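# Flip the gripper housing and return it to its tray

## Task

Invert the loose (unbolted) gripper housing and set it back into its tray. Its two halves must still be joined, and no more than about a fingernail's width of it may overhang the tray's open edge. The tray is free to slide, and at the end it must rest upright on all four feet on the raised bench top, with no foot hanging more than half off an edge. Finally release the housing and pull the grippers away.

## Robot and tools

ROBOT AND FRAME
Two arms, left_arm and right_arm, face each other across a table. left_arm's base is on the +y side; the names do not match image left and right. Every reported position, velocity and orientation uses one world frame. Its origin is the table centre, +z is up, and the table surface is at z = +0.020 m. Positions are in metres, velocities in m/s and rad/s, and orientations are quaternions (w,x,y,z). Reported hand poses can be a few centimetres off, more at long reach.

GRIPPER
Each gripper's fingers point along its own +x axis and close along its y axis. end_effector_position is the midpoint between the fingers, about 3 to 4 cm short of the tips. Only the outer 1.5 cm of each finger pad is flat.

THE ROW (used by execute_actions and move)
A row is one list of 14 numbers, each from -1 to 1, and both arms are always included. The order is left_arm dx, dy, dz, rx, ry, rz, opening, then the same seven for right_arm.
- dx..rz are an offset, not a pose. They are measured from that arm's Hand target as it stood when the action or move began, along that Hand target's own axes, not world axes.
- Scale: 1.0 equals 0.6 m of translation or 180 degrees of turning. rx, ry and rz together form a single rotation vector.
- Within one action, every row is measured from that same starting target, so the rows do not add up. A new call starts again from the current Hand target, so sending the same offset twice moves the gripper twice.
- To keep an arm where it is, send zeros for its six pose numbers.
- Opening is absolute. +1 is fully open (0.080 m). Empty fingers touch at about -0.78, and values down to -1 close no further. A full close takes at least 0.6 s.

TOOLS
- execute_actions {actions, cameras}. actions holds at most one item. An empty list only reports the state and returns pictures. An item with "rows" (1 to 15 rows) and "steps" (4 to 15, default 15, each step 1/30 s) plays one row per step and repeats the last row. An item with only "steps" (up to 300) is a wait, counted from the previous result, so your thinking time is included. The result arrives 4 steps before the action ends, and those steps keep running. A rejected call sends nothing. Pictures come only with an empty list or when cameras asks for them.
- move {target, speed, blend, blocking, cameras}. target is one row or up to 15 rows. Every row counts from the same starting Hand targets, not from the previous row. Paths are straight lines and do not avoid obstacles or the other arm. Together they take at least 0.5 s and are cut off at 10 s. speed is the top speed in m/s, from 0.002 to 2.4 (default 0.25), and turning is limited to twice that value in rad/s. You can give one speed or one per target. blend is in metres and rounds the corners of a list. blocking=false returns about 0.5 s after the start. An opening change in the first row pauses the paths only if the target is within 8 mm of the arm. Opening changes in later rows take effect after everything comes to rest at that row. The result adds a "move:" line that names the ending and the limits that acted:
  done means the arm is at rest within 8 mm and 2 degrees.
  off_target means it rested elsewhere, for example because of friction, weight or reach.
  blocked means something stopped it; the arm then holds where it is, and the other arm may hold too.
  held means a check withheld a step.
  fault means a fault stop occurred.
  limits=paced means the pose was clipped; limits=held means steps were withheld.
  None of these tell you whether the arm is touching anything.
- wait {seconds 0 to 10}: lets the scene run, and returns early if a move ends.
- stop: brakes the current move. Fast moves need more distance to stop. The fingers keep moving.
- zoom_image {camera: cam_left_wrist or cam_right_wrist, region [x0,y0,x1,y1]}: region is in image pixels with the origin at the top left, at most 504x504. It works only for a camera included in the latest images.
- finished_scene {scene: the current scene number}: ends and grades the scene. This is final.

CAMERAS
cam_left_wrist and cam_right_wrist are both 896x504 and are mounted on the wrists. Calibration (K, distortion, T_world_to_cam) is provided and may be slightly off. While an arm moves, its picture can lag.

READING RESULTS
- Hand target: the pose your next offsets count from. The gripper may sit short of it. Resend zeros, or send the missing distance as an offset.
- grip_measured: the measured opening, on the same scale as the command.
- grip_effort_n: motor effort in newtons. Negative means closing. It is not the pad force and does not fall to zero at rest.
- Joint torques and External joint torques: given in joint order. They are noisy, offset, and include friction and weight.
- "within noise": the joints are still, and the velocity fields are left out.
- Wrist depth: a 7x7 grid of depths in mm per camera, rows separated by " / ", valid from 70 to 1000. A "-" means no reading.

HOLDING
Note grip_measured at first contact, then command about 0.08 lower for a full-force grip, or less for a lighter one. Readings may be about 3 mm narrower than the part.

HOW THE ARM BEHAVES
- Each step, the commanded orientation is clipped to within 32 degrees of the measured one.
- Sag and friction can leave the gripper low, short or tilted. Tiny moves may fail or go sideways. Check the result after every move and correct any tilt.
- Keep paths away from an arm's own base, because passing close can flip its shoulder posture.

AVOID
- Dropping the housing or releasing it while it is still moving.
- Slamming into things, fast contacts, and pushing deep past a contact.
- Letting anything leave the table, including the tray. The tray is loose and can be shoved.
- Grippers colliding, or one gripper closing on the other arm's fingers.
- Contact torque at the joint limits (waist 18.2, shoulder 22.5, elbow 22.4, wrist pitch 5.92, wrist yaw 5.9, wrist roll 5.54 N m). Reaching these freezes the arm for 10 s.
- Long heavy holds, stretched-out poses, and pushing toward unreachable poses. These heat the motors, with a MOTOR HOT warning at 50 °C and a stop at 95 °C.

Camera cables touching an object count as the arm touching it. Loose objects may occasionally be nudged by an outside push.

Each tool is called after "Call:" as a command line: name --argument value for each argument, lists and objects as JSON in quotes; but a table of rows of numbers goes row by row, as --pt "numbers of a row", without its own name.

## Session

Call:
execute_actions --actions '[]' --cameras '["all"]'

Scene clock: 0.00 s of 5467.00 s.
left_arm: end_effector_position=(+0.0315, +0.0795, +0.3219) grip_measured=+1.000 grip_effort_n=n/a end_effector_quat_wxyz=(+0.779, -0.031, +0.180, -0.600) | right_arm: end_effector_position=(+0.0006, -0.1849, +0.3687) grip_measured=+0.987 grip_effort_n=n/a end_effector_quat_wxyz=(+0.655, -0.181, +0.166, +0.715)
Joint positions: left_arm=[0.096 1.182 0.896 0.038 -0.133 -0.309 0.08] | right_arm=[-0.204 0.95 1.189 -0.752 -0.244 -0.135 0.079]
Joint velocities: within noise
Joint torques (N m): no reading
External joint torques (N m): no reading
Motor temperatures (°C): left_arm=[27 27 26 30 32 29] | right_arm=[24 30 24 27 36 33]
Heat: left arm: hottest wrist yaw 32 °C (+0.0 °C/min); right arm: hottest wrist yaw 36 °C (+0.0 °C/min).
Wrist depth (mm): cam_left_wrist=[- - - - - - - / - - - - - - - / - - 595 417 571 - - / - 458 309 336 384 550 538 / 368 405 258 274 248 87 547 / - - 218 234 225 84 76 / - - 195 203 192 200 -] | cam_right_wrist=[- - 793 723 726 - - / - 700 688 696 693 696 - / - 585 377 373 598 598 - / - 342 326 308 346 501 - / 433 - 300 296 308 101 483 / - - 277 278 279 90 - / - 77 253 253 255 250 -]
Hand target: left_arm +0.0315, +0.0797, +0.3262; +0.779, -0.035, +0.176, -0.601 | right_arm +0.0005, -0.1851, +0.3708; +0.656, -0.179, +0.163, +0.715

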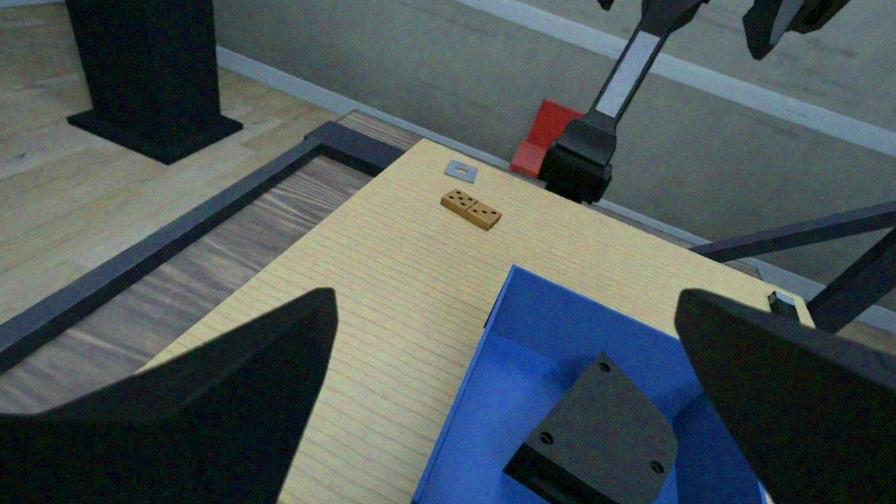

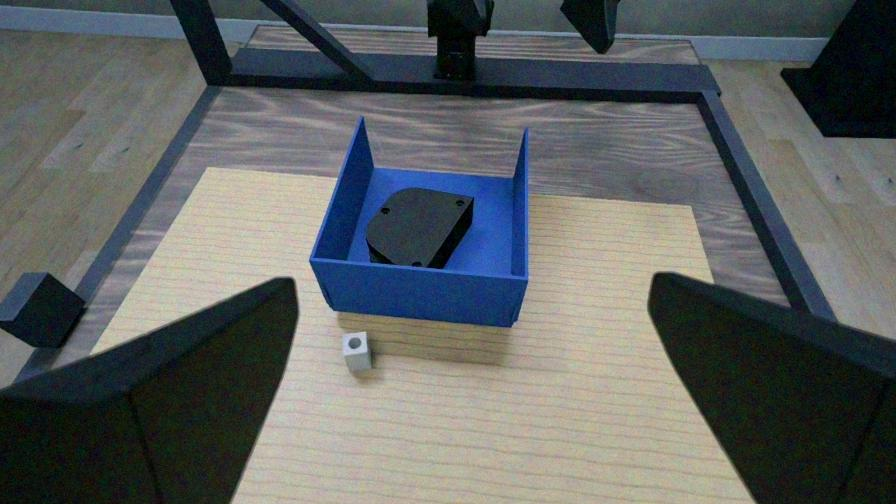

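Call:
zoom_image --camera "cam_right_wrist" --region '[290, 100, 560, 340]'

Call:
zoom_image --camera "cam_left_wrist" --region '[400, 260, 800, 504]'

Scaled by 1.867.

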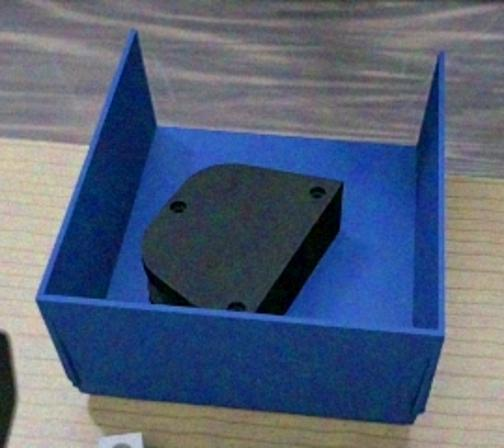

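Scaled by 1.260.

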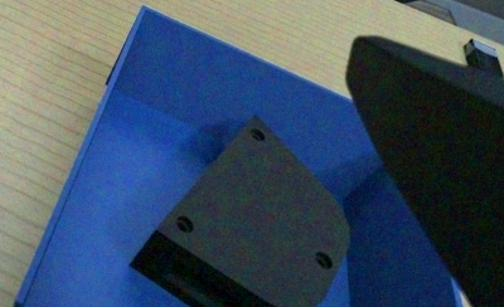

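Call:
move --pt "-0.25 0 0 0 0 0 1 0 0 0 0 0 0 1" --pt "-0.25 0 0 0 0 0 1 0.163 0.032 0.143 0 0.344 0 1"

Scene clock: 5.30 s of 5467.00 s.
left_arm: end_effector_position=(-0.0007, +0.2203, +0.3538) grip_measured=+1.000 grip_effort_n=1.2 end_effector_quat_wxyz=(+0.779, -0.025, +0.180, -0.600) | right_arm: end_effector_position=(-0.0284, -0.0634, +0.3986) grip_measured=+0.987 grip_effort_n=-2.6 end_effector_quat_wxyz=(+0.614, -0.338, +0.290, +0.652)
Joint positions: left_arm=[-0.113 0.624 0.847 -0.49 -0.334 -0.356 0.08] | right_arm=[0.018 1.822 2.342 -1.442 0.001 -0.059 0.079]
Joint velocities: within noise
Joint torques (N m): left_arm=[-0.17 -1.01 8.36 1.73 -0.18 -0.14] | right_arm=[0.4 -5.85 6.6 1.94 0.09 0.16]
External joint torques (N m): left_arm=[-0.18 -0.81 2.28 0.15 -0.12 -0.15] | right_arm=[0.36 1 1.6 0.68 0.1 0.15]
Motor temperatures (°C): left_arm=[27 28 27 31 32 29] | right_arm=[24 30 25 28 36 33]
Heat: left arm: hottest wrist yaw 32 °C (+0.0 °C/min); right arm: hottest wrist yaw 36 °C (+0.0 °C/min).
Wrist depth (mm): cam_left_wrist=[- - - - - - - / - - - - - - - / - - 652 492 572 - 644 / - 515 355 383 370 525 - / 414 452 325 319 325 87 - / - - 412 417 303 84 75 / - - 367 398 397 298 -] | cam_right_wrist=[- 494 504 514 525 533 - / 480 477 485 493 501 513 - / 455 313 316 307 481 492 - / 438 300 302 272 313 323 485 / 423 - 284 283 291 101 460 / - - 284 285 292 90 - / - 77 275 281 285 - -]
Hand target: left_arm -0.0008, +0.2220, +0.3611; +0.779, -0.035, +0.176, -0.601 | right_arm -0.0296, -0.0607, +0.4007; +0.501, -0.499, +0.454, +0.543
Off the commanded pose: left_arm 0.007 m, 1 deg | right_arm 0.004 m, 37 deg; orientation clipped.
joint sent to its limit (right arm) — joint 3 (elbow), upper limit, where the elbow is as straight as it goes.
Kept back: nothing.
move: off_target (right_arm); limits=paced
camera_calibration:
cam_left_wrist: T_world_to_cam=[[-0.929712, -0.287118, 0.230649, -0.00523323], [-0.354561, 0.528405, -0.771411, 0.1847], [0.0996095, -0.798969, -0.593065, 0.466335], [0, 0, 0, 1]] pos_world=[0.0141706, 0.273488, 0.420253]
cam_right_wrist: T_world_to_cam=[[0.996052, 0.0562758, 0.0686493, 0.0115703], [0.0708196, -0.970055, -0.232332, 0.0552531], [0.0535188, 0.236277, -0.970211, 0.486604], [0, 0, 0, 1]] pos_world=[-0.0414801, -0.062026, 0.484152]

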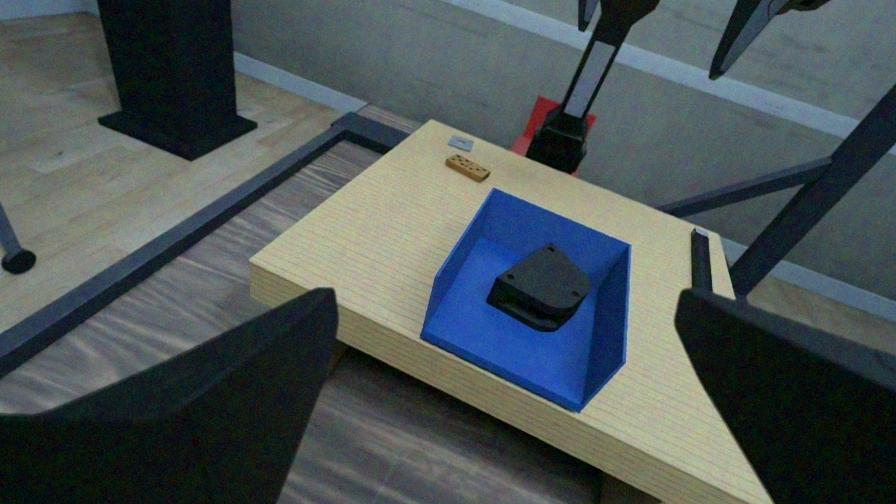

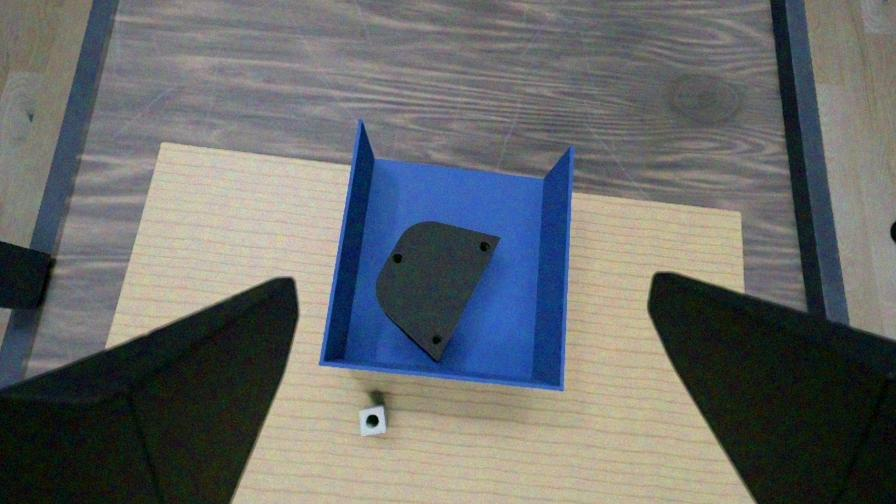

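Call:
zoom_image --camera "cam_right_wrist" --region '[310, 110, 590, 400]'

Call:
zoom_image --camera "cam_left_wrist" --region '[410, 180, 650, 420]'

Call:
zoom_image --camera "cam_left_wrist" --region '[475, 230, 605, 340]'

Scaled by 1.738.

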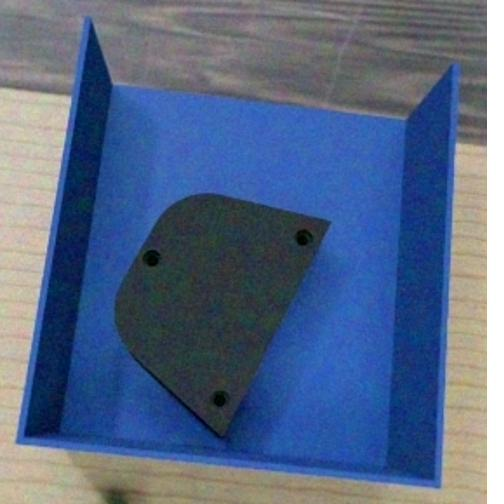

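Scaled by 2.100.

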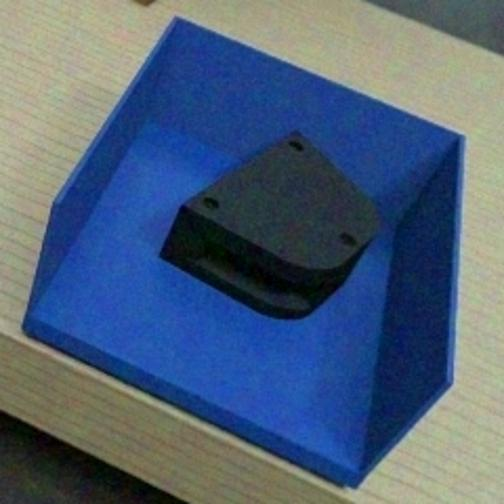

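Scaled by 3.877.

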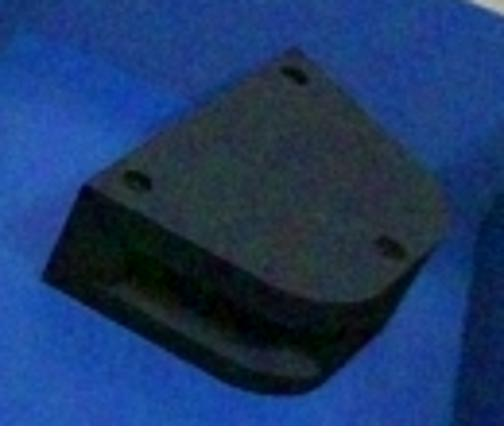

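Call:
move --target '[0.092,-0.068,-0.123,0.086,0,0,1,0,0,0,0,0,0,1]'

Call:
zoom_image --camera "cam_left_wrist" --region '[330, 150, 650, 470]'

Scene clock: 7.53 s of 5467.00 s.
left_arm: end_effector_position=(-0.0493, +0.1703, +0.2931) grip_measured=+1.000 grip_effort_n=1.6 end_effector_quat_wxyz=(+0.776, +0.065, +0.096, -0.619) | right_arm: end_effector_position=(-0.0283, -0.0633, +0.3987) grip_measured=+0.987 grip_effort_n=-2.6 end_effector_quat_wxyz=(+0.615, -0.337, +0.290, +0.652)
Joint positions: left_arm=[-0.384 0.821 0.623 -0.083 -0.596 -0.179 0.08] | right_arm=[0.018 1.822 2.342 -1.441 0.002 -0.059 0.079]
Joint velocities: within noise
Joint torques (N m): left_arm=[-0.18 -1.62 5.94 2.07 -0.24 0.25] | right_arm=[0.4 -5.88 6.61 1.95 0.07 0.16]
External joint torques (N m): left_arm=[-0.18 -0.01 -0.64 0.54 -0.14 0.24] | right_arm=[0.41 0.92 1.65 0.7 0.08 0.15]
Motor temperatures (°C): left_arm=[27 28 28 31 32 29] | right_arm=[24 31 25 28 36 33]
Heat: left arm: hottest wrist yaw 32 °C (+0.0 °C/min); right arm: hottest wrist yaw 36 °C (+0.0 °C/min).
Wrist depth (mm): cam_left_wrist=[- - - - - - 521 / - - - 523 614 - - / - - 383 310 298 385 - / - 471 291 260 261 305 592 / - 285 246 240 234 87 260 / - - 361 259 227 88 76 / - - 324 334 333 315 -] | cam_right_wrist=[- 495 502 512 519 532 - / 477 477 483 495 503 513 - / 453 313 313 308 481 492 - / 439 300 302 273 315 324 482 / 420 - 284 283 291 101 463 / - - 284 287 293 90 - / - 77 276 280 285 - -]
Hand target: left_arm -0.0499, +0.1701, +0.2901; +0.776, +0.070, +0.094, -0.619 | right_arm -0.0296, -0.0607, +0.4007; +0.501, -0.498, +0.454, +0.543
Off the commanded pose: left_arm 0.003 m, 1 deg | right_arm 0.004 m, 32 deg; orientation clipped.
joint sent to its limit (right arm) — joint 3 (elbow), upper limit, where the elbow is as straight as it goes.
Kept back: nothing.
move: off_target (right_arm); limits=paced
camera_calibration:
cam_left_wrist: T_world_to_cam=[[-0.972717, -0.231904, -0.00644667, 0.00716742], [-0.130396, 0.569506, -0.811579, 0.162886], [0.19188, -0.788596, -0.584207, 0.395418], [0, 0, 0, 1]] pos_world=[-0.047661, 0.220722, 0.363247]
cam_right_wrist: T_world_to_cam=[[0.996037, 0.0557599, 0.069296, 0.0111169], [0.0705137, -0.969892, -0.233104, 0.0557325], [0.0542117, 0.237067, -0.96998, 0.486639], [0, 0, 0, 1]] pos_world=[-0.0413842, -0.0619312, 0.484251]

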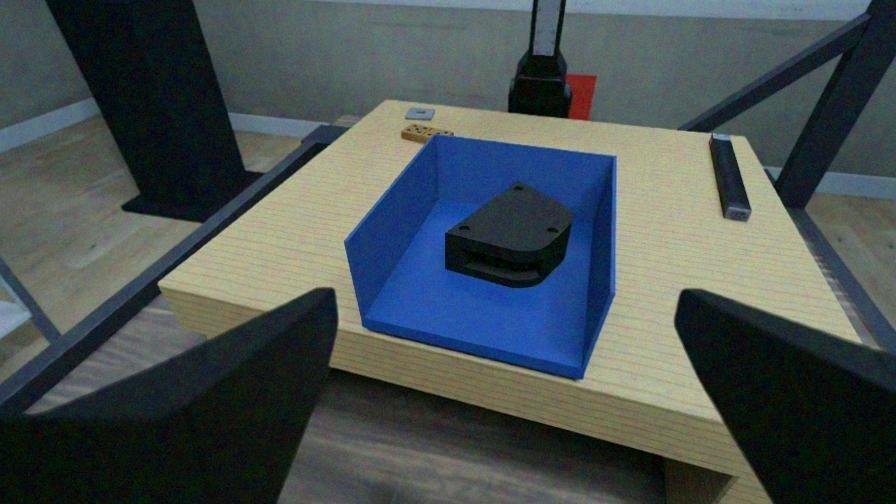

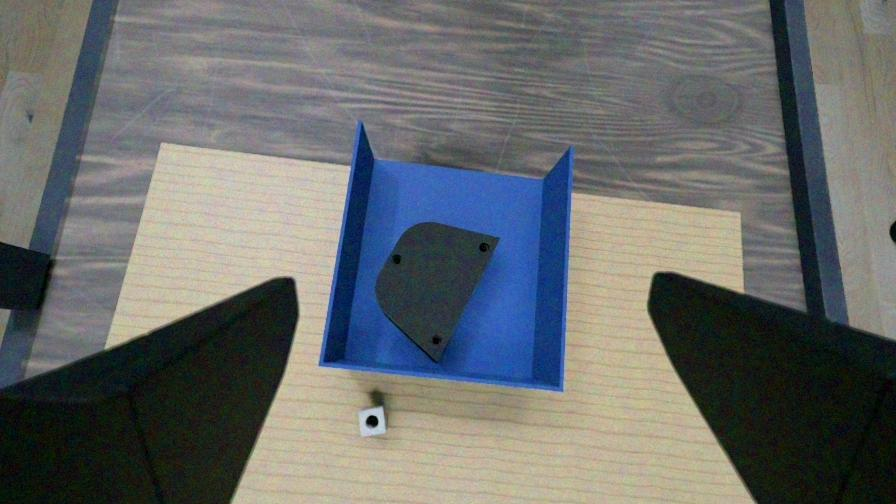

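Scaled by 1.575.

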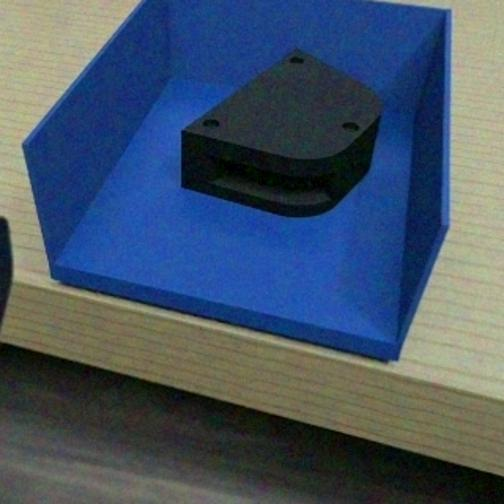

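Call:
zoom_image --camera "cam_left_wrist" --region '[430, 170, 590, 300]'

Call:
zoom_image --camera "cam_left_wrist" --region '[340, 290, 620, 420]'

Scaled by 3.150.

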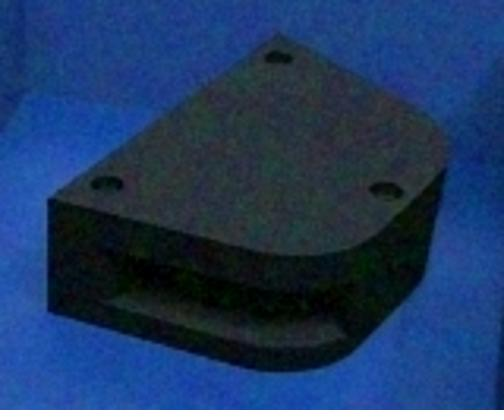

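Scaled by 1.800.

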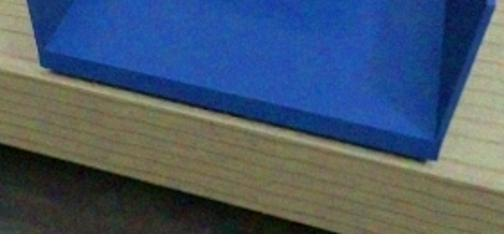

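Call:
move --target '[-0.17,0,0,0,0,0,1,0.2036,0.0387,0.0007,0.155,-0.108,-0.040,0.6]'

Scene clock: 10.07 s of 5467.00 s.
left_arm: end_effector_position=(-0.0719, +0.2664, +0.3079) grip_measured=+1.000 grip_effort_n=2.1 end_effector_quat_wxyz=(+0.775, +0.080, +0.090, -0.620) end_effector_velocity=(+0.003, +0.002, -0.002) end_effector_angular_velocity=(+0.008, -0.001, +0.021) | right_arm: end_effector_position=(-0.0520, -0.0518, +0.2806) grip_measured=+0.603 grip_effort_n=-16.5 end_effector_quat_wxyz=(+0.706, -0.293, +0.448, +0.463)
Joint positions: left_arm=[-1.024 0.633 0.747 -0.788 -1.177 -0.622 0.08] | right_arm=[0.159 1.86 1.96 -1.295 0.236 0.539 0.062]
Joint velocities: left_arm=[-0.012 0.012 0.012 -0.066 -0.022 -0.066 0] | right_arm=[within noise]
Joint torques (N m): left_arm=[-0.12 -0.12 8.38 1.2 -0.55 -0.19] | right_arm=[0.27 -7.11 5.82 1.48 0.26 0.16]
External joint torques (N m): left_arm=[-0.12 -0.06 2.51 0.09 -0.19 -0.19] | right_arm=[0.21 0.69 0.1 0.6 0.11 0.16]
Motor temperatures (°C): left_arm=[27 28 28 31 32 29] | right_arm=[24 31 25 29 36 33]
Heat: left arm: hottest wrist yaw 32 °C (+0.0 °C/min); right arm: hottest wrist yaw 36 °C (+0.0 °C/min).
Wrist depth (mm): cam_left_wrist=[- - - - 326 - 597 / - - - 538 524 816 - / - - 430 355 393 427 - / - 597 366 329 322 324 - / - 506 447 458 435 87 472 / - - 393 401 397 84 75 / - - 346 350 348 340 -] | cam_right_wrist=[319 151 169 170 172 187 189 / 317 178 168 143 171 153 188 / 177 178 146 142 171 144 188 / 176 177 155 141 170 145 187 / 175 177 144 167 140 - 186 / - - 93 171 182 - - / - - 177 179 181 - -]
Hand target: left_arm -0.0718, +0.2668, +0.3139; +0.776, +0.070, +0.094, -0.619 | right_arm -0.0529, -0.0511, +0.2789; +0.707, -0.293, +0.449, +0.462
Off the commanded pose: left_arm 0.006 m, 1 deg | right_arm 0.002 m, 0 deg.
Kept back: nothing.
move: done
camera_calibration:
cam_left_wrist: T_world_to_cam=[[-0.973367, -0.226319, -0.0365656, 0.0153404], [-0.105392, 0.583391, -0.805324, 0.113354], [0.203592, -0.780022, -0.591706, 0.485109], [0, 0, 0, 1]] pos_world=[-0.0718861, 0.315738, 0.378889]
cam_right_wrist: T_world_to_cam=[[0.910296, -0.412556, 0.0340347, 0.0234923], [-0.41185, -0.910882, -0.0259566, -0.0391104], [0.0417101, 0.009611, -0.999084, 0.366399], [0, 0, 0, 1]] pos_world=[-0.0527751, -0.0294545, 0.364249]

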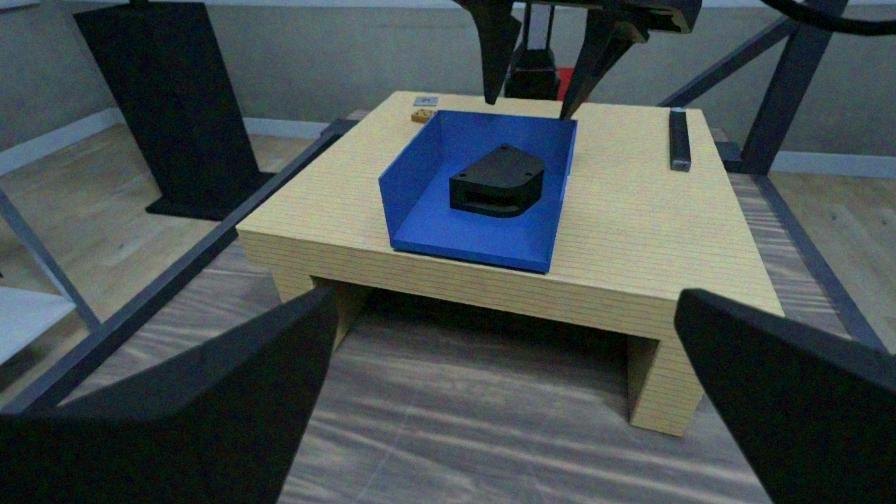

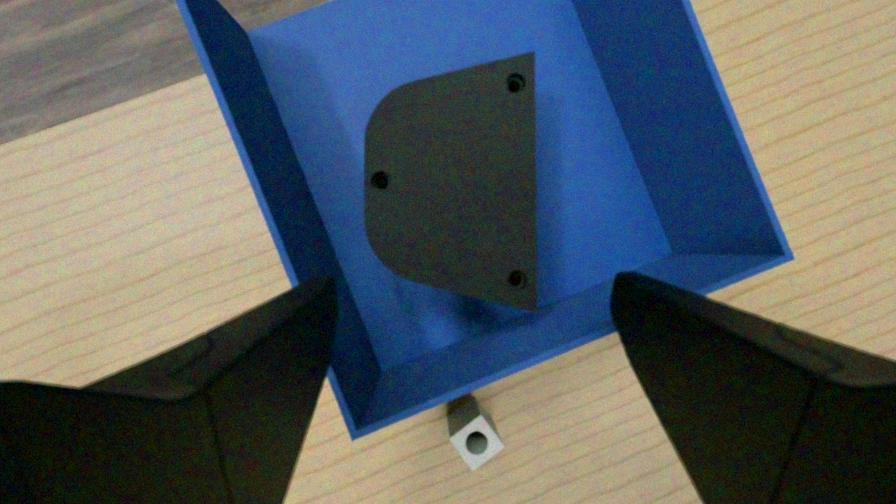

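Call:
zoom_image --camera "cam_left_wrist" --region '[380, 0, 720, 280]'

Scaled by 1.482.

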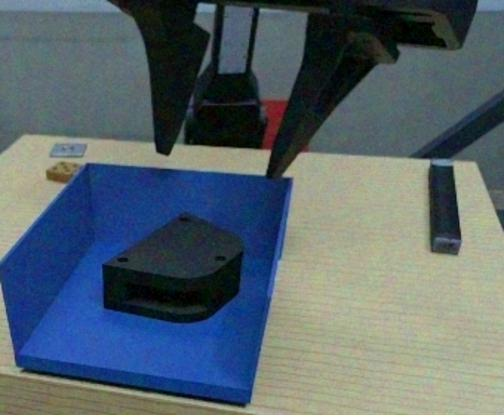

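Call:
move --target '[0,0,0,0,0,0,1,0.055,0.0035,0,0,0,0,0.47]' --speed 0.1

Scene clock: 12.07 s of 5467.00 s.
left_arm: end_effector_position=(-0.0718, +0.2667, +0.3082) grip_measured=+1.000 grip_effort_n=1.6 end_effector_quat_wxyz=(+0.776, +0.080, +0.091, -0.619) | right_arm: end_effector_position=(-0.0483, -0.0380, +0.2541) grip_measured=+0.472 grip_effort_n=-16.0 end_effector_quat_wxyz=(+0.710, -0.288, +0.447, +0.463)
Joint positions: left_arm=[-1.025 0.634 0.749 -0.793 -1.179 -0.628 0.08] | right_arm=[0.145 1.874 1.864 -1.174 0.236 0.53 0.056]
Joint velocities: within noise
Joint torques (N m): left_arm=[-0.14 -0.04 8.26 1.19 -0.54 -0.19] | right_arm=[0.09 -6.92 5.58 1.55 0.04 -0.12]
External joint torques (N m): left_arm=[-0.15 -0.04 2.42 0.07 -0.18 -0.19] | right_arm=[0.16 1.15 -0.3 0.65 -0.12 -0.12]
Motor temperatures (°C): left_arm=[27 27 28 31 32 29] | right_arm=[24 32 25 29 36 33]
Heat: left arm: hottest wrist yaw 32 °C (+0.0 °C/min); right arm: hottest wrist yaw 36 °C (+0.0 °C/min).
Wrist depth (mm): cam_left_wrist=[- - - 363 314 612 - / - - - 408 492 659 - / - - 429 354 392 426 - / - 596 366 326 322 326 - / - 503 445 457 437 88 473 / - - 393 401 397 84 75 / - - 347 351 347 340 -] | cam_right_wrist=[296 142 143 144 145 117 162 / 293 112 142 116 144 124 162 / 152 113 141 116 144 138 108 / 152 152 120 115 143 143 114 / 151 151 94 115 115 - 101 / - - 85 141 115 78 - / - - 99 111 101 - -]
Hand target: left_arm -0.0719, +0.2668, +0.3139; +0.776, +0.070, +0.094, -0.619 | right_arm -0.0493, -0.0373, +0.2491; +0.707, -0.293, +0.449, +0.462
Off the commanded pose: left_arm 0.006 m, 1 deg | right_arm 0.005 m, 1 deg.
Kept back: nothing.
move: done
camera_calibration:
cam_left_wrist: T_world_to_cam=[[-0.973108, -0.227668, -0.0350484, 0.0154636], [-0.107386, 0.582977, -0.80536, 0.113501], [0.203787, -0.779939, -0.591748, 0.485406], [0, 0, 0, 1]] pos_world=[-0.0716833, 0.315939, 0.379189]
cam_right_wrist: T_world_to_cam=[[0.907534, -0.418812, 0.0312756, 0.0270539], [-0.417741, -0.907869, -0.0355881, -0.0234719], [0.0432989, 0.0192323, -0.998877, 0.340019], [0, 0, 0, 1]] pos_world=[-0.04908, -0.0165182, 0.337956]

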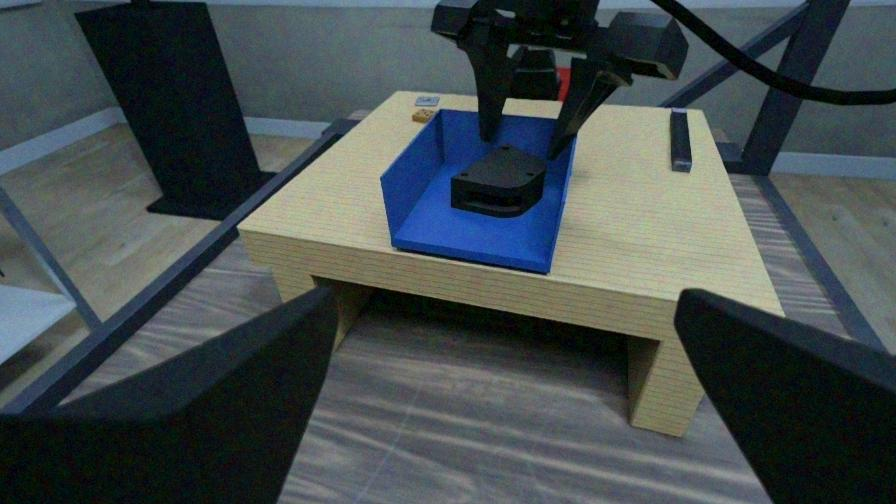

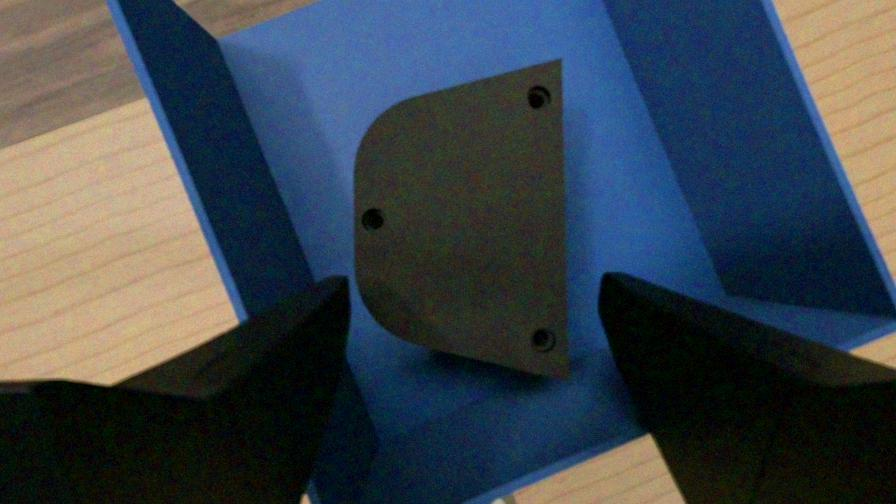

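Call:
move --target '[0,0,0,0,0,0,1,0.025,0.0025,0,0,0,0,0.47]' --speed 0.08

Call:
zoom_image --camera "cam_left_wrist" --region '[380, 60, 640, 280]'

Scene clock: 13.10 s of 5467.00 s.
left_arm: end_effector_position=(-0.0718, +0.2666, +0.3083) grip_measured=+1.000 grip_effort_n=1.2 end_effector_quat_wxyz=(+0.776, +0.080, +0.091, -0.619) | right_arm: end_effector_position=(-0.0455, -0.0312, +0.2469) grip_measured=+0.472 grip_effort_n=-14.7 end_effector_quat_wxyz=(+0.713, -0.281, +0.443, +0.465)
Joint positions: left_arm=[-1.025 0.635 0.75 -0.793 -1.179 -0.629 0.08] | right_arm=[0.136 1.878 1.835 -1.122 0.236 0.525 0.056]
Joint velocities: within noise
Joint torques (N m): left_arm=[-0.14 -0.05 8.28 1.19 -0.53 -0.19] | right_arm=[0.43 -5.97 4.74 1.46 -0.05 -0.11]
External joint torques (N m): left_arm=[-0.14 0 2.45 0.08 -0.17 -0.19] | right_arm=[0.42 2.32 -1.32 0.5 -0.21 -0.11]
Motor temperatures (°C): left_arm=[27 27 29 32 32 29] | right_arm=[24 32 25 29 36 33]
Heat: left arm: hottest wrist pitch 32 °C (+9.2 °C/min); right arm: hottest wrist yaw 36 °C (+0.0 °C/min).
Wrist depth (mm): cam_left_wrist=[- - - 350 305 - - / - - - 509 390 664 - / - - 431 353 393 431 - / - 594 368 330 323 325 - / - 502 447 456 436 87 469 / - - 396 403 399 84 75 / - - 346 350 347 338 -] | cam_right_wrist=[- 299 139 139 139 110 157 / 290 119 138 111 138 120 156 / - 112 137 110 137 131 102 / 147 101 119 109 136 136 98 / 145 103 93 109 - - 103 / - - 85 108 112 78 - / - - 110 125 103 - -]
Hand target: left_arm -0.0719, +0.2668, +0.3138; +0.776, +0.071, +0.094, -0.619 | right_arm -0.0481, -0.0309, +0.2355; +0.707, -0.293, +0.449, +0.462
Off the commanded pose: left_arm 0.006 m, 1 deg | right_arm 0.012 m, 2 deg.
Kept back: nothing.
move: off_target (right_arm)
camera_calibration:
cam_left_wrist: T_world_to_cam=[[-0.973096, -0.227725, -0.0350029, 0.0154686], [-0.107484, 0.58307, -0.805281, 0.113516], [0.203791, -0.779853, -0.59186, 0.48548], [0, 0, 0, 1]] pos_world=[-0.0716831, 0.315938, 0.37929]
cam_right_wrist: T_world_to_cam=[[0.905945, -0.422719, 0.0239227, 0.0291649], [-0.421183, -0.905539, -0.051032, -0.0127156], [0.0432351, 0.0361564, -0.99841, 0.333043], [0, 0, 0, 1]] pos_world=[-0.0461765, -0.0112275, 0.331167]

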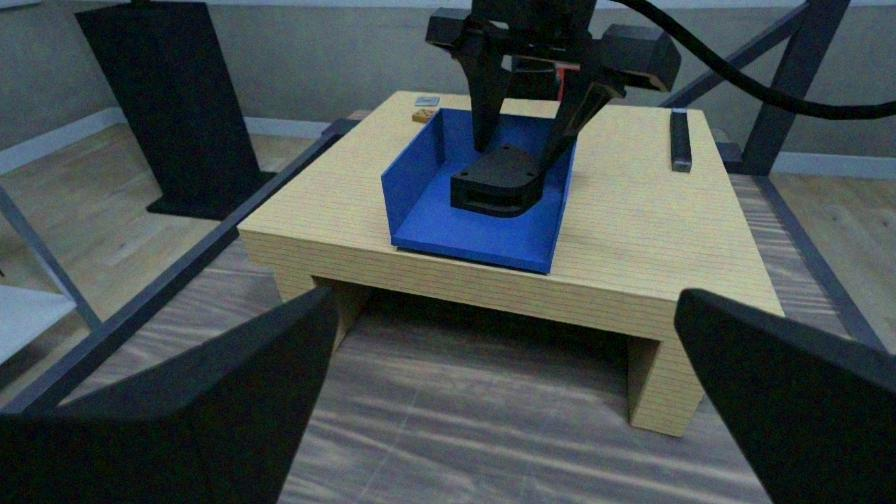

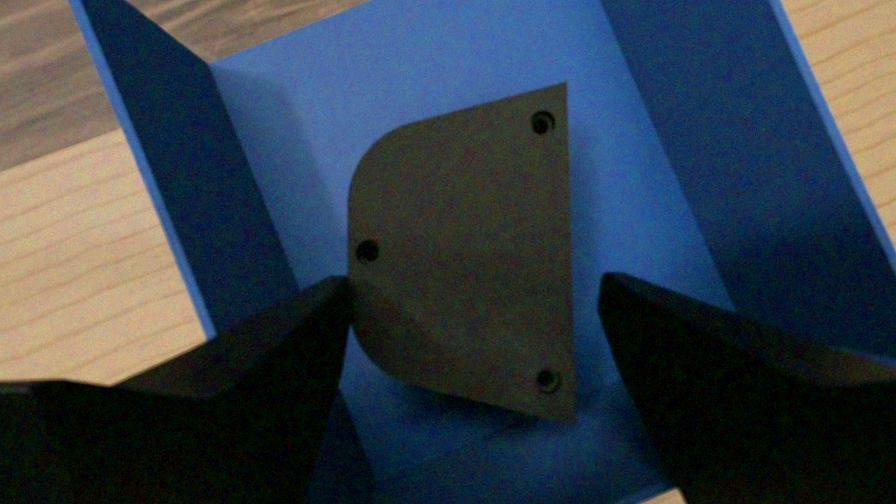

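Scaled by 1.938.

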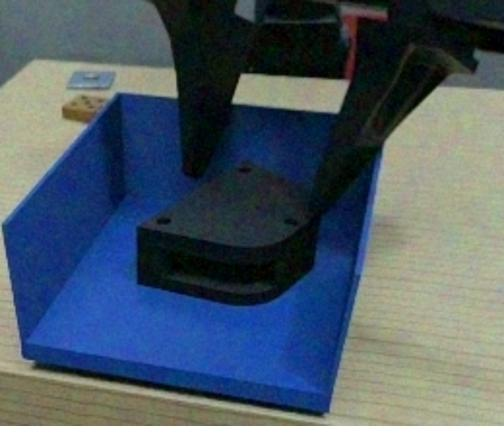

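Call:
move --target '[0,0,0,0,0,0,1,-0.038,0,0.0233,0,0,0.033,0.55]' --speed 0.1

Scene clock: 14.67 s of 5467.00 s.
left_arm: end_effector_position=(-0.0718, +0.2666, +0.3083) grip_measured=+1.000 grip_effort_n=2.1 end_effector_quat_wxyz=(+0.776, +0.080, +0.091, -0.619) | right_arm: end_effector_position=(-0.0474, -0.0299, +0.2592) grip_measured=+0.548 grip_effort_n=13.3 end_effector_quat_wxyz=(+0.682, -0.272, +0.464, +0.495)
Joint positions: left_arm=[-1.025 0.635 0.75 -0.793 -1.179 -0.629 0.08] | right_arm=[0.103 1.878 1.889 -1.154 0.127 0.479 0.06]
Joint velocities: within noise
Joint torques (N m): left_arm=[-0.18 -0.07 8.22 1.19 -0.54 -0.18] | right_arm=[-0.24 -7.56 7.94 1.27 0 -0.12]
External joint torques (N m): left_arm=[-0.19 -0.05 2.36 0.07 -0.17 -0.18] | right_arm=[-0.27 0.92 1.77 0.26 -0.09 -0.11]
Motor temperatures (°C): left_arm=[27 27 29 32 32 29] | right_arm=[24 32 26 29 36 33]
Heat: left arm: hottest wrist pitch 32 °C (+8.2 °C/min); right arm: hottest wrist yaw 36 °C (+0.0 °C/min).
Wrist depth (mm): cam_left_wrist=[- - - 348 302 625 585 / - - - 509 525 819 - / - - 431 352 393 428 - / - 602 367 328 322 325 - / - 502 444 459 436 88 474 / - - 394 404 395 84 75 / - - 346 351 349 338 -] | cam_right_wrist=[320 131 311 148 146 125 154 / 319 115 150 148 145 136 154 / 167 166 148 121 120 143 109 / 166 165 131 120 119 143 117 / 166 165 102 120 119 - 114 / - - 89 146 126 - - / - - 99 127 105 - -]
Hand target: left_arm -0.0719, +0.2668, +0.3138; +0.776, +0.071, +0.094, -0.619 | right_arm -0.0469, -0.0282, +0.2621; +0.682, -0.269, +0.463, +0.498
Off the commanded pose: left_arm 0.006 m, 1 deg | right_arm 0.003 m, 0 deg.
Kept back: nothing.
move: done
camera_calibration:
cam_left_wrist: T_world_to_cam=[[-0.973096, -0.227725, -0.0350029, 0.0154686], [-0.107484, 0.58307, -0.805281, 0.113516], [0.203791, -0.779853, -0.59186, 0.48548], [0, 0, 0, 1]] pos_world=[-0.0716831, 0.315938, 0.37929]
cam_right_wrist: T_world_to_cam=[[0.925464, -0.375123, -0.0529053, 0.0533479], [-0.376552, -0.926182, -0.0199047, -0.0182931], [-0.0415333, 0.0383427, -0.998401, 0.341425], [0, 0, 0, 1]] pos_world=[-0.0420794, -0.0100219, 0.343337]

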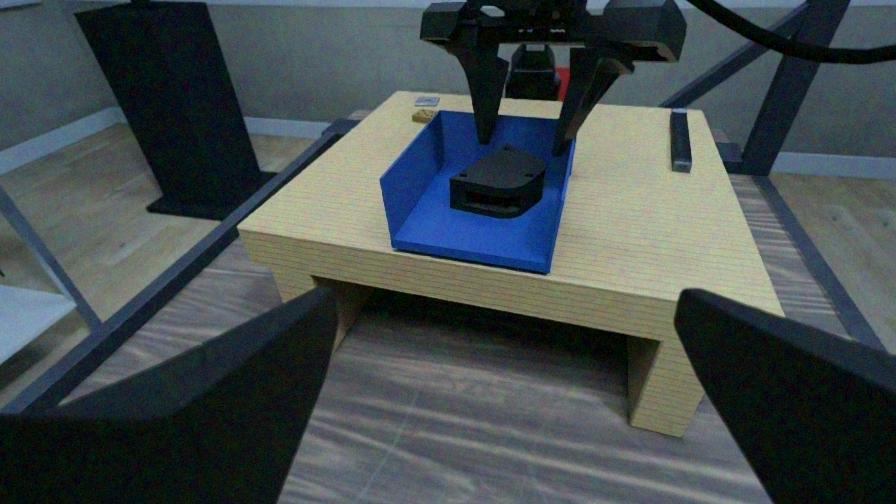

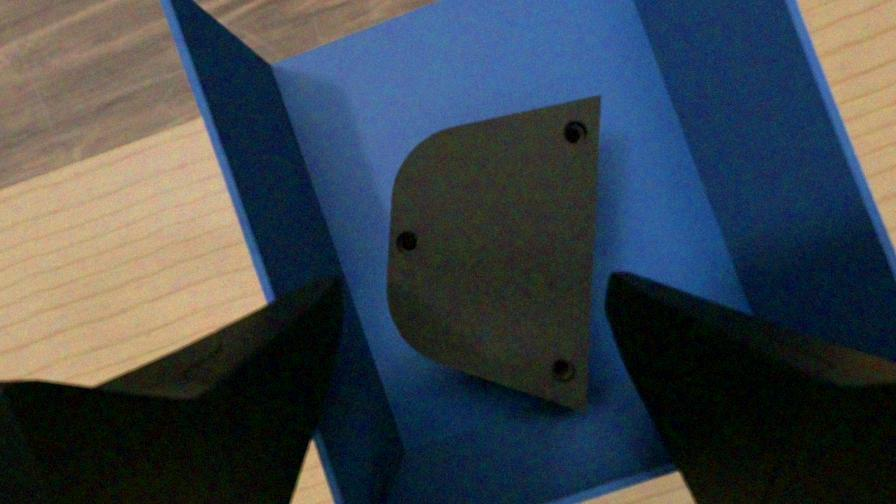

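Call:
move --target '[0,0,0,0,0,0,1,0.042,-0.0095,-0.0067,0,0,0,0.55]' --speed 0.08

Call:
zoom_image --camera "cam_left_wrist" --region '[380, 60, 640, 280]'

Scene clock: 15.70 s of 5467.00 s.
left_arm: end_effector_position=(-0.0718, +0.2666, +0.3083) grip_measured=+1.000 grip_effort_n=1.6 end_effector_quat_wxyz=(+0.776, +0.079, +0.091, -0.619) | right_arm: end_effector_position=(-0.0392, -0.0216, +0.2406) grip_measured=+0.548 grip_effort_n=12.8 end_effector_quat_wxyz=(+0.686, -0.265, +0.461, +0.497)
Joint positions: left_arm=[-1.025 0.635 0.75 -0.793 -1.179 -0.629 0.08] | right_arm=[0.081 1.878 1.807 -1.054 0.122 0.463 0.06]
Joint velocities: within noise
Joint torques (N m): left_arm=[-0.19 -0.08 8.22 1.19 -0.54 -0.18] | right_arm=[0.3 -7.78 5.28 1.51 -0.09 -0.1]
External joint torques (N m): left_arm=[-0.19 -0.07 2.43 0.09 -0.18 -0.18] | right_arm=[0.27 0.52 -0.76 0.53 -0.17 -0.09]
Motor temperatures (°C): left_arm=[27 27 30 32 32 29] | right_arm=[24 32 26 29 36 33]
Heat: left arm: hottest wrist pitch 32 °C (+7.6 °C/min); right arm: hottest wrist yaw 36 °C (+0.0 °C/min).
Wrist depth (mm): cam_left_wrist=[- - - 344 276 - - / - - - 395 381 665 - / - - 432 354 393 427 - / - 594 367 327 324 325 - / - 503 444 457 433 87 472 / - - 394 403 398 84 75 / - - 346 351 349 339 -] | cam_right_wrist=[- 301 296 132 130 106 138 / - 112 133 131 129 117 137 / - 105 133 104 128 127 86 / 150 96 116 103 102 126 94 / 148 - 90 102 101 - 99 / - - 89 102 101 - - / - - 114 128 109 - -]
Hand target: left_arm -0.0719, +0.2668, +0.3138; +0.776, +0.071, +0.094, -0.619 | right_arm -0.0411, -0.0228, +0.2372; +0.682, -0.269, +0.463, +0.498
Off the commanded pose: left_arm 0.005 m, 1 deg | right_arm 0.004 m, 1 deg.
Kept back: nothing.
move: done
camera_calibration:
cam_left_wrist: T_world_to_cam=[[-0.973019, -0.228044, -0.0350623, 0.015596], [-0.107587, 0.582886, -0.8054, 0.11361], [0.204104, -0.779897, -0.591694, 0.485454], [0, 0, 0, 1]] pos_world=[-0.0716849, 0.315939, 0.379289]
cam_right_wrist: T_world_to_cam=[[0.923367, -0.379436, -0.0584935, 0.049142], [-0.381751, -0.923601, -0.0350272, -0.00434807], [-0.0407341, 0.0546729, -0.997673, 0.322975], [0, 0, 0, 1]] pos_world=[-0.0338799, -0.00302764, 0.324946]

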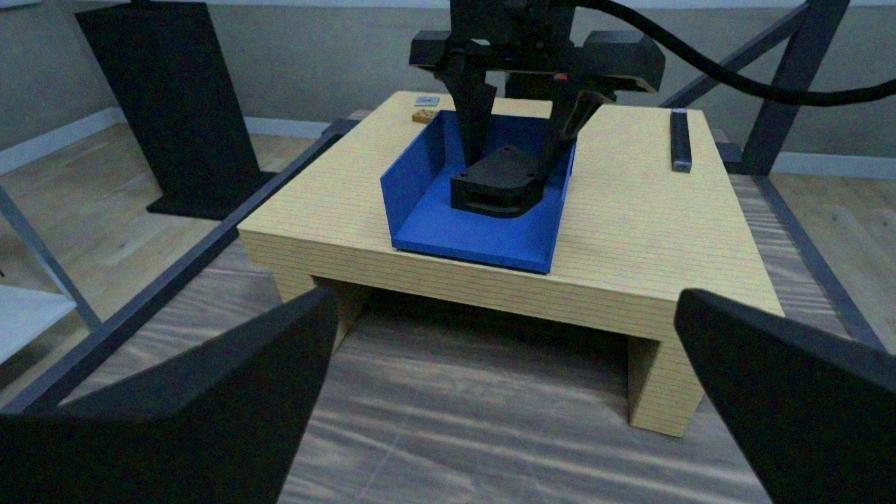

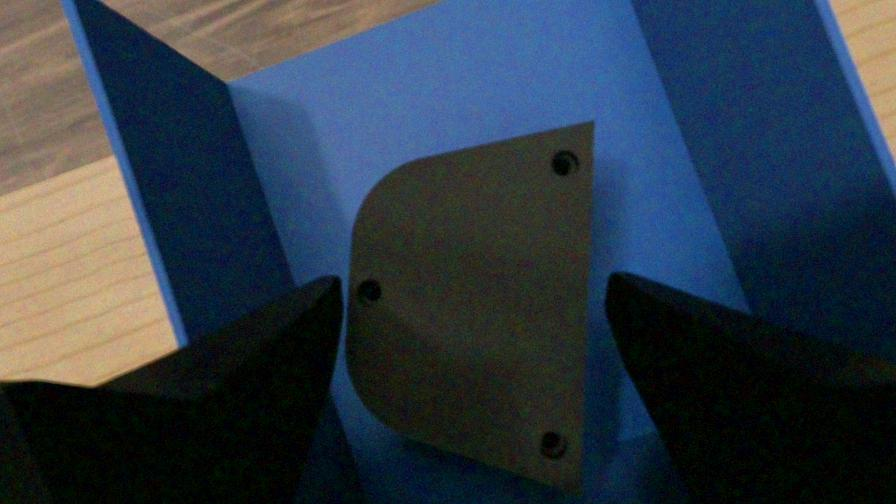

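Scaled by 1.938.

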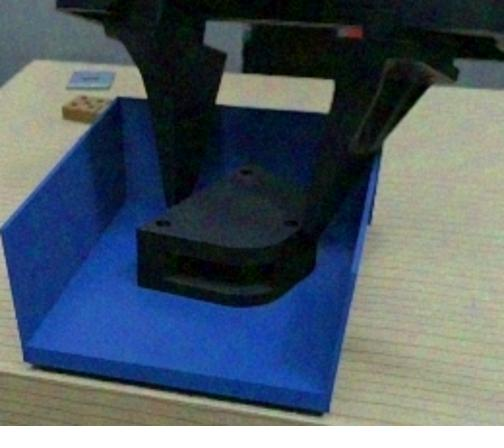

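Call:
move --target '[0,0,0,0,0,0,1,0.033,-0.001,-0.004,0,0,0,0.55]' --speed 0.06

Call:
zoom_image --camera "cam_left_wrist" --region '[380, 60, 640, 280]'

Scene clock: 16.63 s of 5467.00 s.
left_arm: end_effector_position=(-0.0718, +0.2666, +0.3083) grip_measured=+1.000 grip_effort_n=2.1 end_effector_quat_wxyz=(+0.776, +0.079, +0.091, -0.619) | right_arm: end_effector_position=(-0.0352, -0.0134, +0.2330) grip_measured=+0.548 grip_effort_n=12.8 end_effector_quat_wxyz=(+0.691, -0.253, +0.453, +0.502)
Joint positions: left_arm=[-1.025 0.635 0.75 -0.793 -1.179 -0.629 0.08] | right_arm=[0.07 1.878 1.764 -0.978 0.123 0.456 0.06]
Joint velocities: within noise
Joint torques (N m): left_arm=[-0.18 -0.02 8.22 1.18 -0.53 -0.17] | right_arm=[0.83 -6.37 3.78 1.05 -0.23 -0.01]
External joint torques (N m): left_arm=[-0.17 -0.03 2.39 0.07 -0.17 -0.17] | right_arm=[0.82 2.13 -2.46 0 -0.32 -0.01]
Motor temperatures (°C): left_arm=[26 27 30 32 32 29] | right_arm=[24 33 26 29 36 33]
Heat: left arm: hottest wrist pitch 32 °C (+7.2 °C/min); right arm: hottest wrist yaw 36 °C (+0.0 °C/min).
Wrist depth (mm): cam_left_wrist=[- - - 288 280 - - / - - - 386 327 556 - / - - 429 354 391 427 - / - 594 369 331 320 325 - / - 501 449 459 437 88 472 / - - 397 402 401 84 75 / - - 346 351 349 340 -] | cam_right_wrist=[308 305 299 127 125 99 82 / 91 127 129 126 124 101 85 / - 106 127 126 122 119 85 / - 101 127 97 96 120 93 / - 93 89 97 95 - - / - - 81 96 94 - - / - - 96 95 94 - -]
Hand target: left_arm -0.0719, +0.2668, +0.3138; +0.776, +0.071, +0.094, -0.619 | right_arm -0.0400, -0.0165, +0.2183; +0.682, -0.269, +0.463, +0.498
Off the commanded pose: left_arm 0.006 m, 1 deg | right_arm 0.016 m, 2 deg.
Kept back: nothing.
move: off_target (right_arm)
camera_calibration:
cam_left_wrist: T_world_to_cam=[[-0.973019, -0.228044, -0.0350623, 0.015596], [-0.107587, 0.582886, -0.8054, 0.11361], [0.204104, -0.779897, -0.591694, 0.485454], [0, 0, 0, 1]] pos_world=[-0.0716849, 0.315939, 0.379289]
cam_right_wrist: T_world_to_cam=[[0.92154, -0.381961, -0.0697931, 0.0505423], [-0.386289, -0.920072, -0.0651793, 0.0113941], [-0.0393187, 0.0870255, -0.99543, 0.315129], [0, 0, 0, 1]] pos_world=[-0.0297848, 0.00236434, 0.317958]

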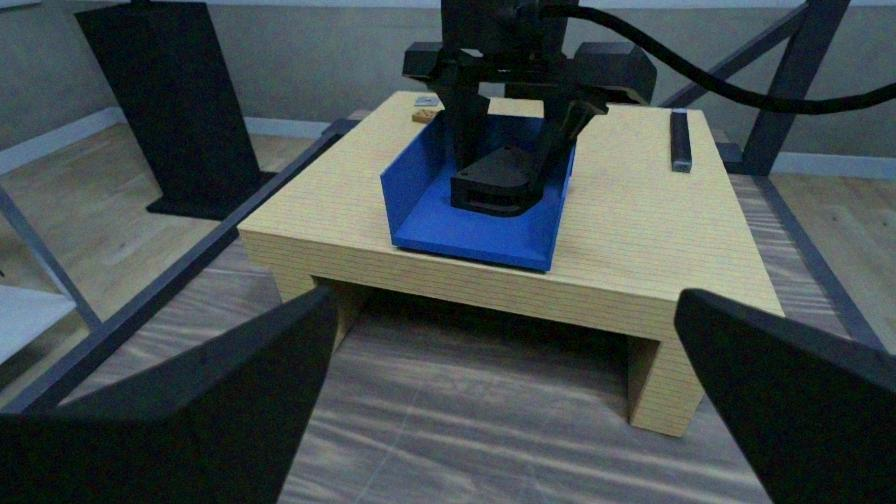

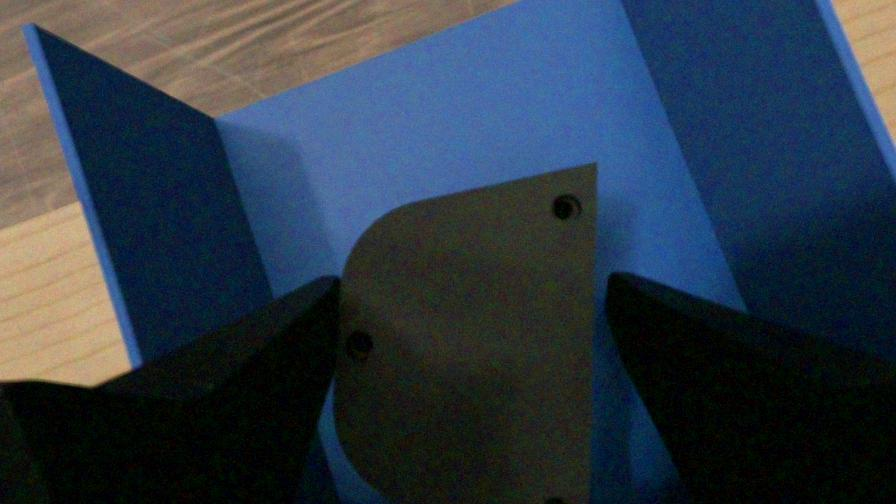

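Scaled by 1.938.

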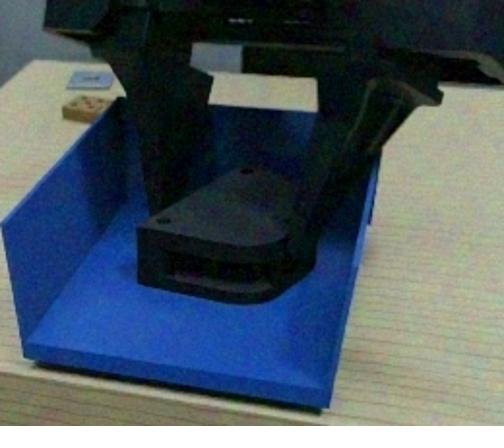

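Call:
zoom_image --camera "cam_left_wrist" --region '[440, 80, 620, 230]'

Call:
zoom_image --camera "cam_right_wrist" --region '[100, 180, 400, 480]'

Scaled by 2.800.

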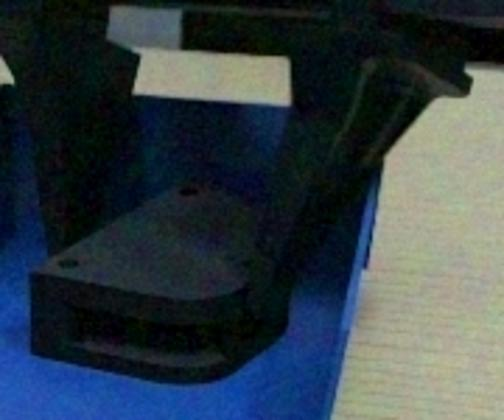

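Scaled by 1.680.

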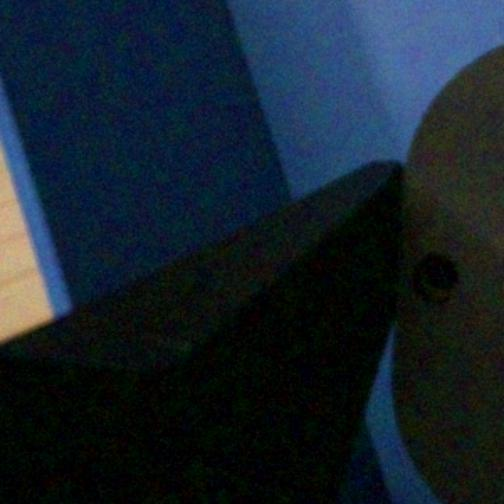

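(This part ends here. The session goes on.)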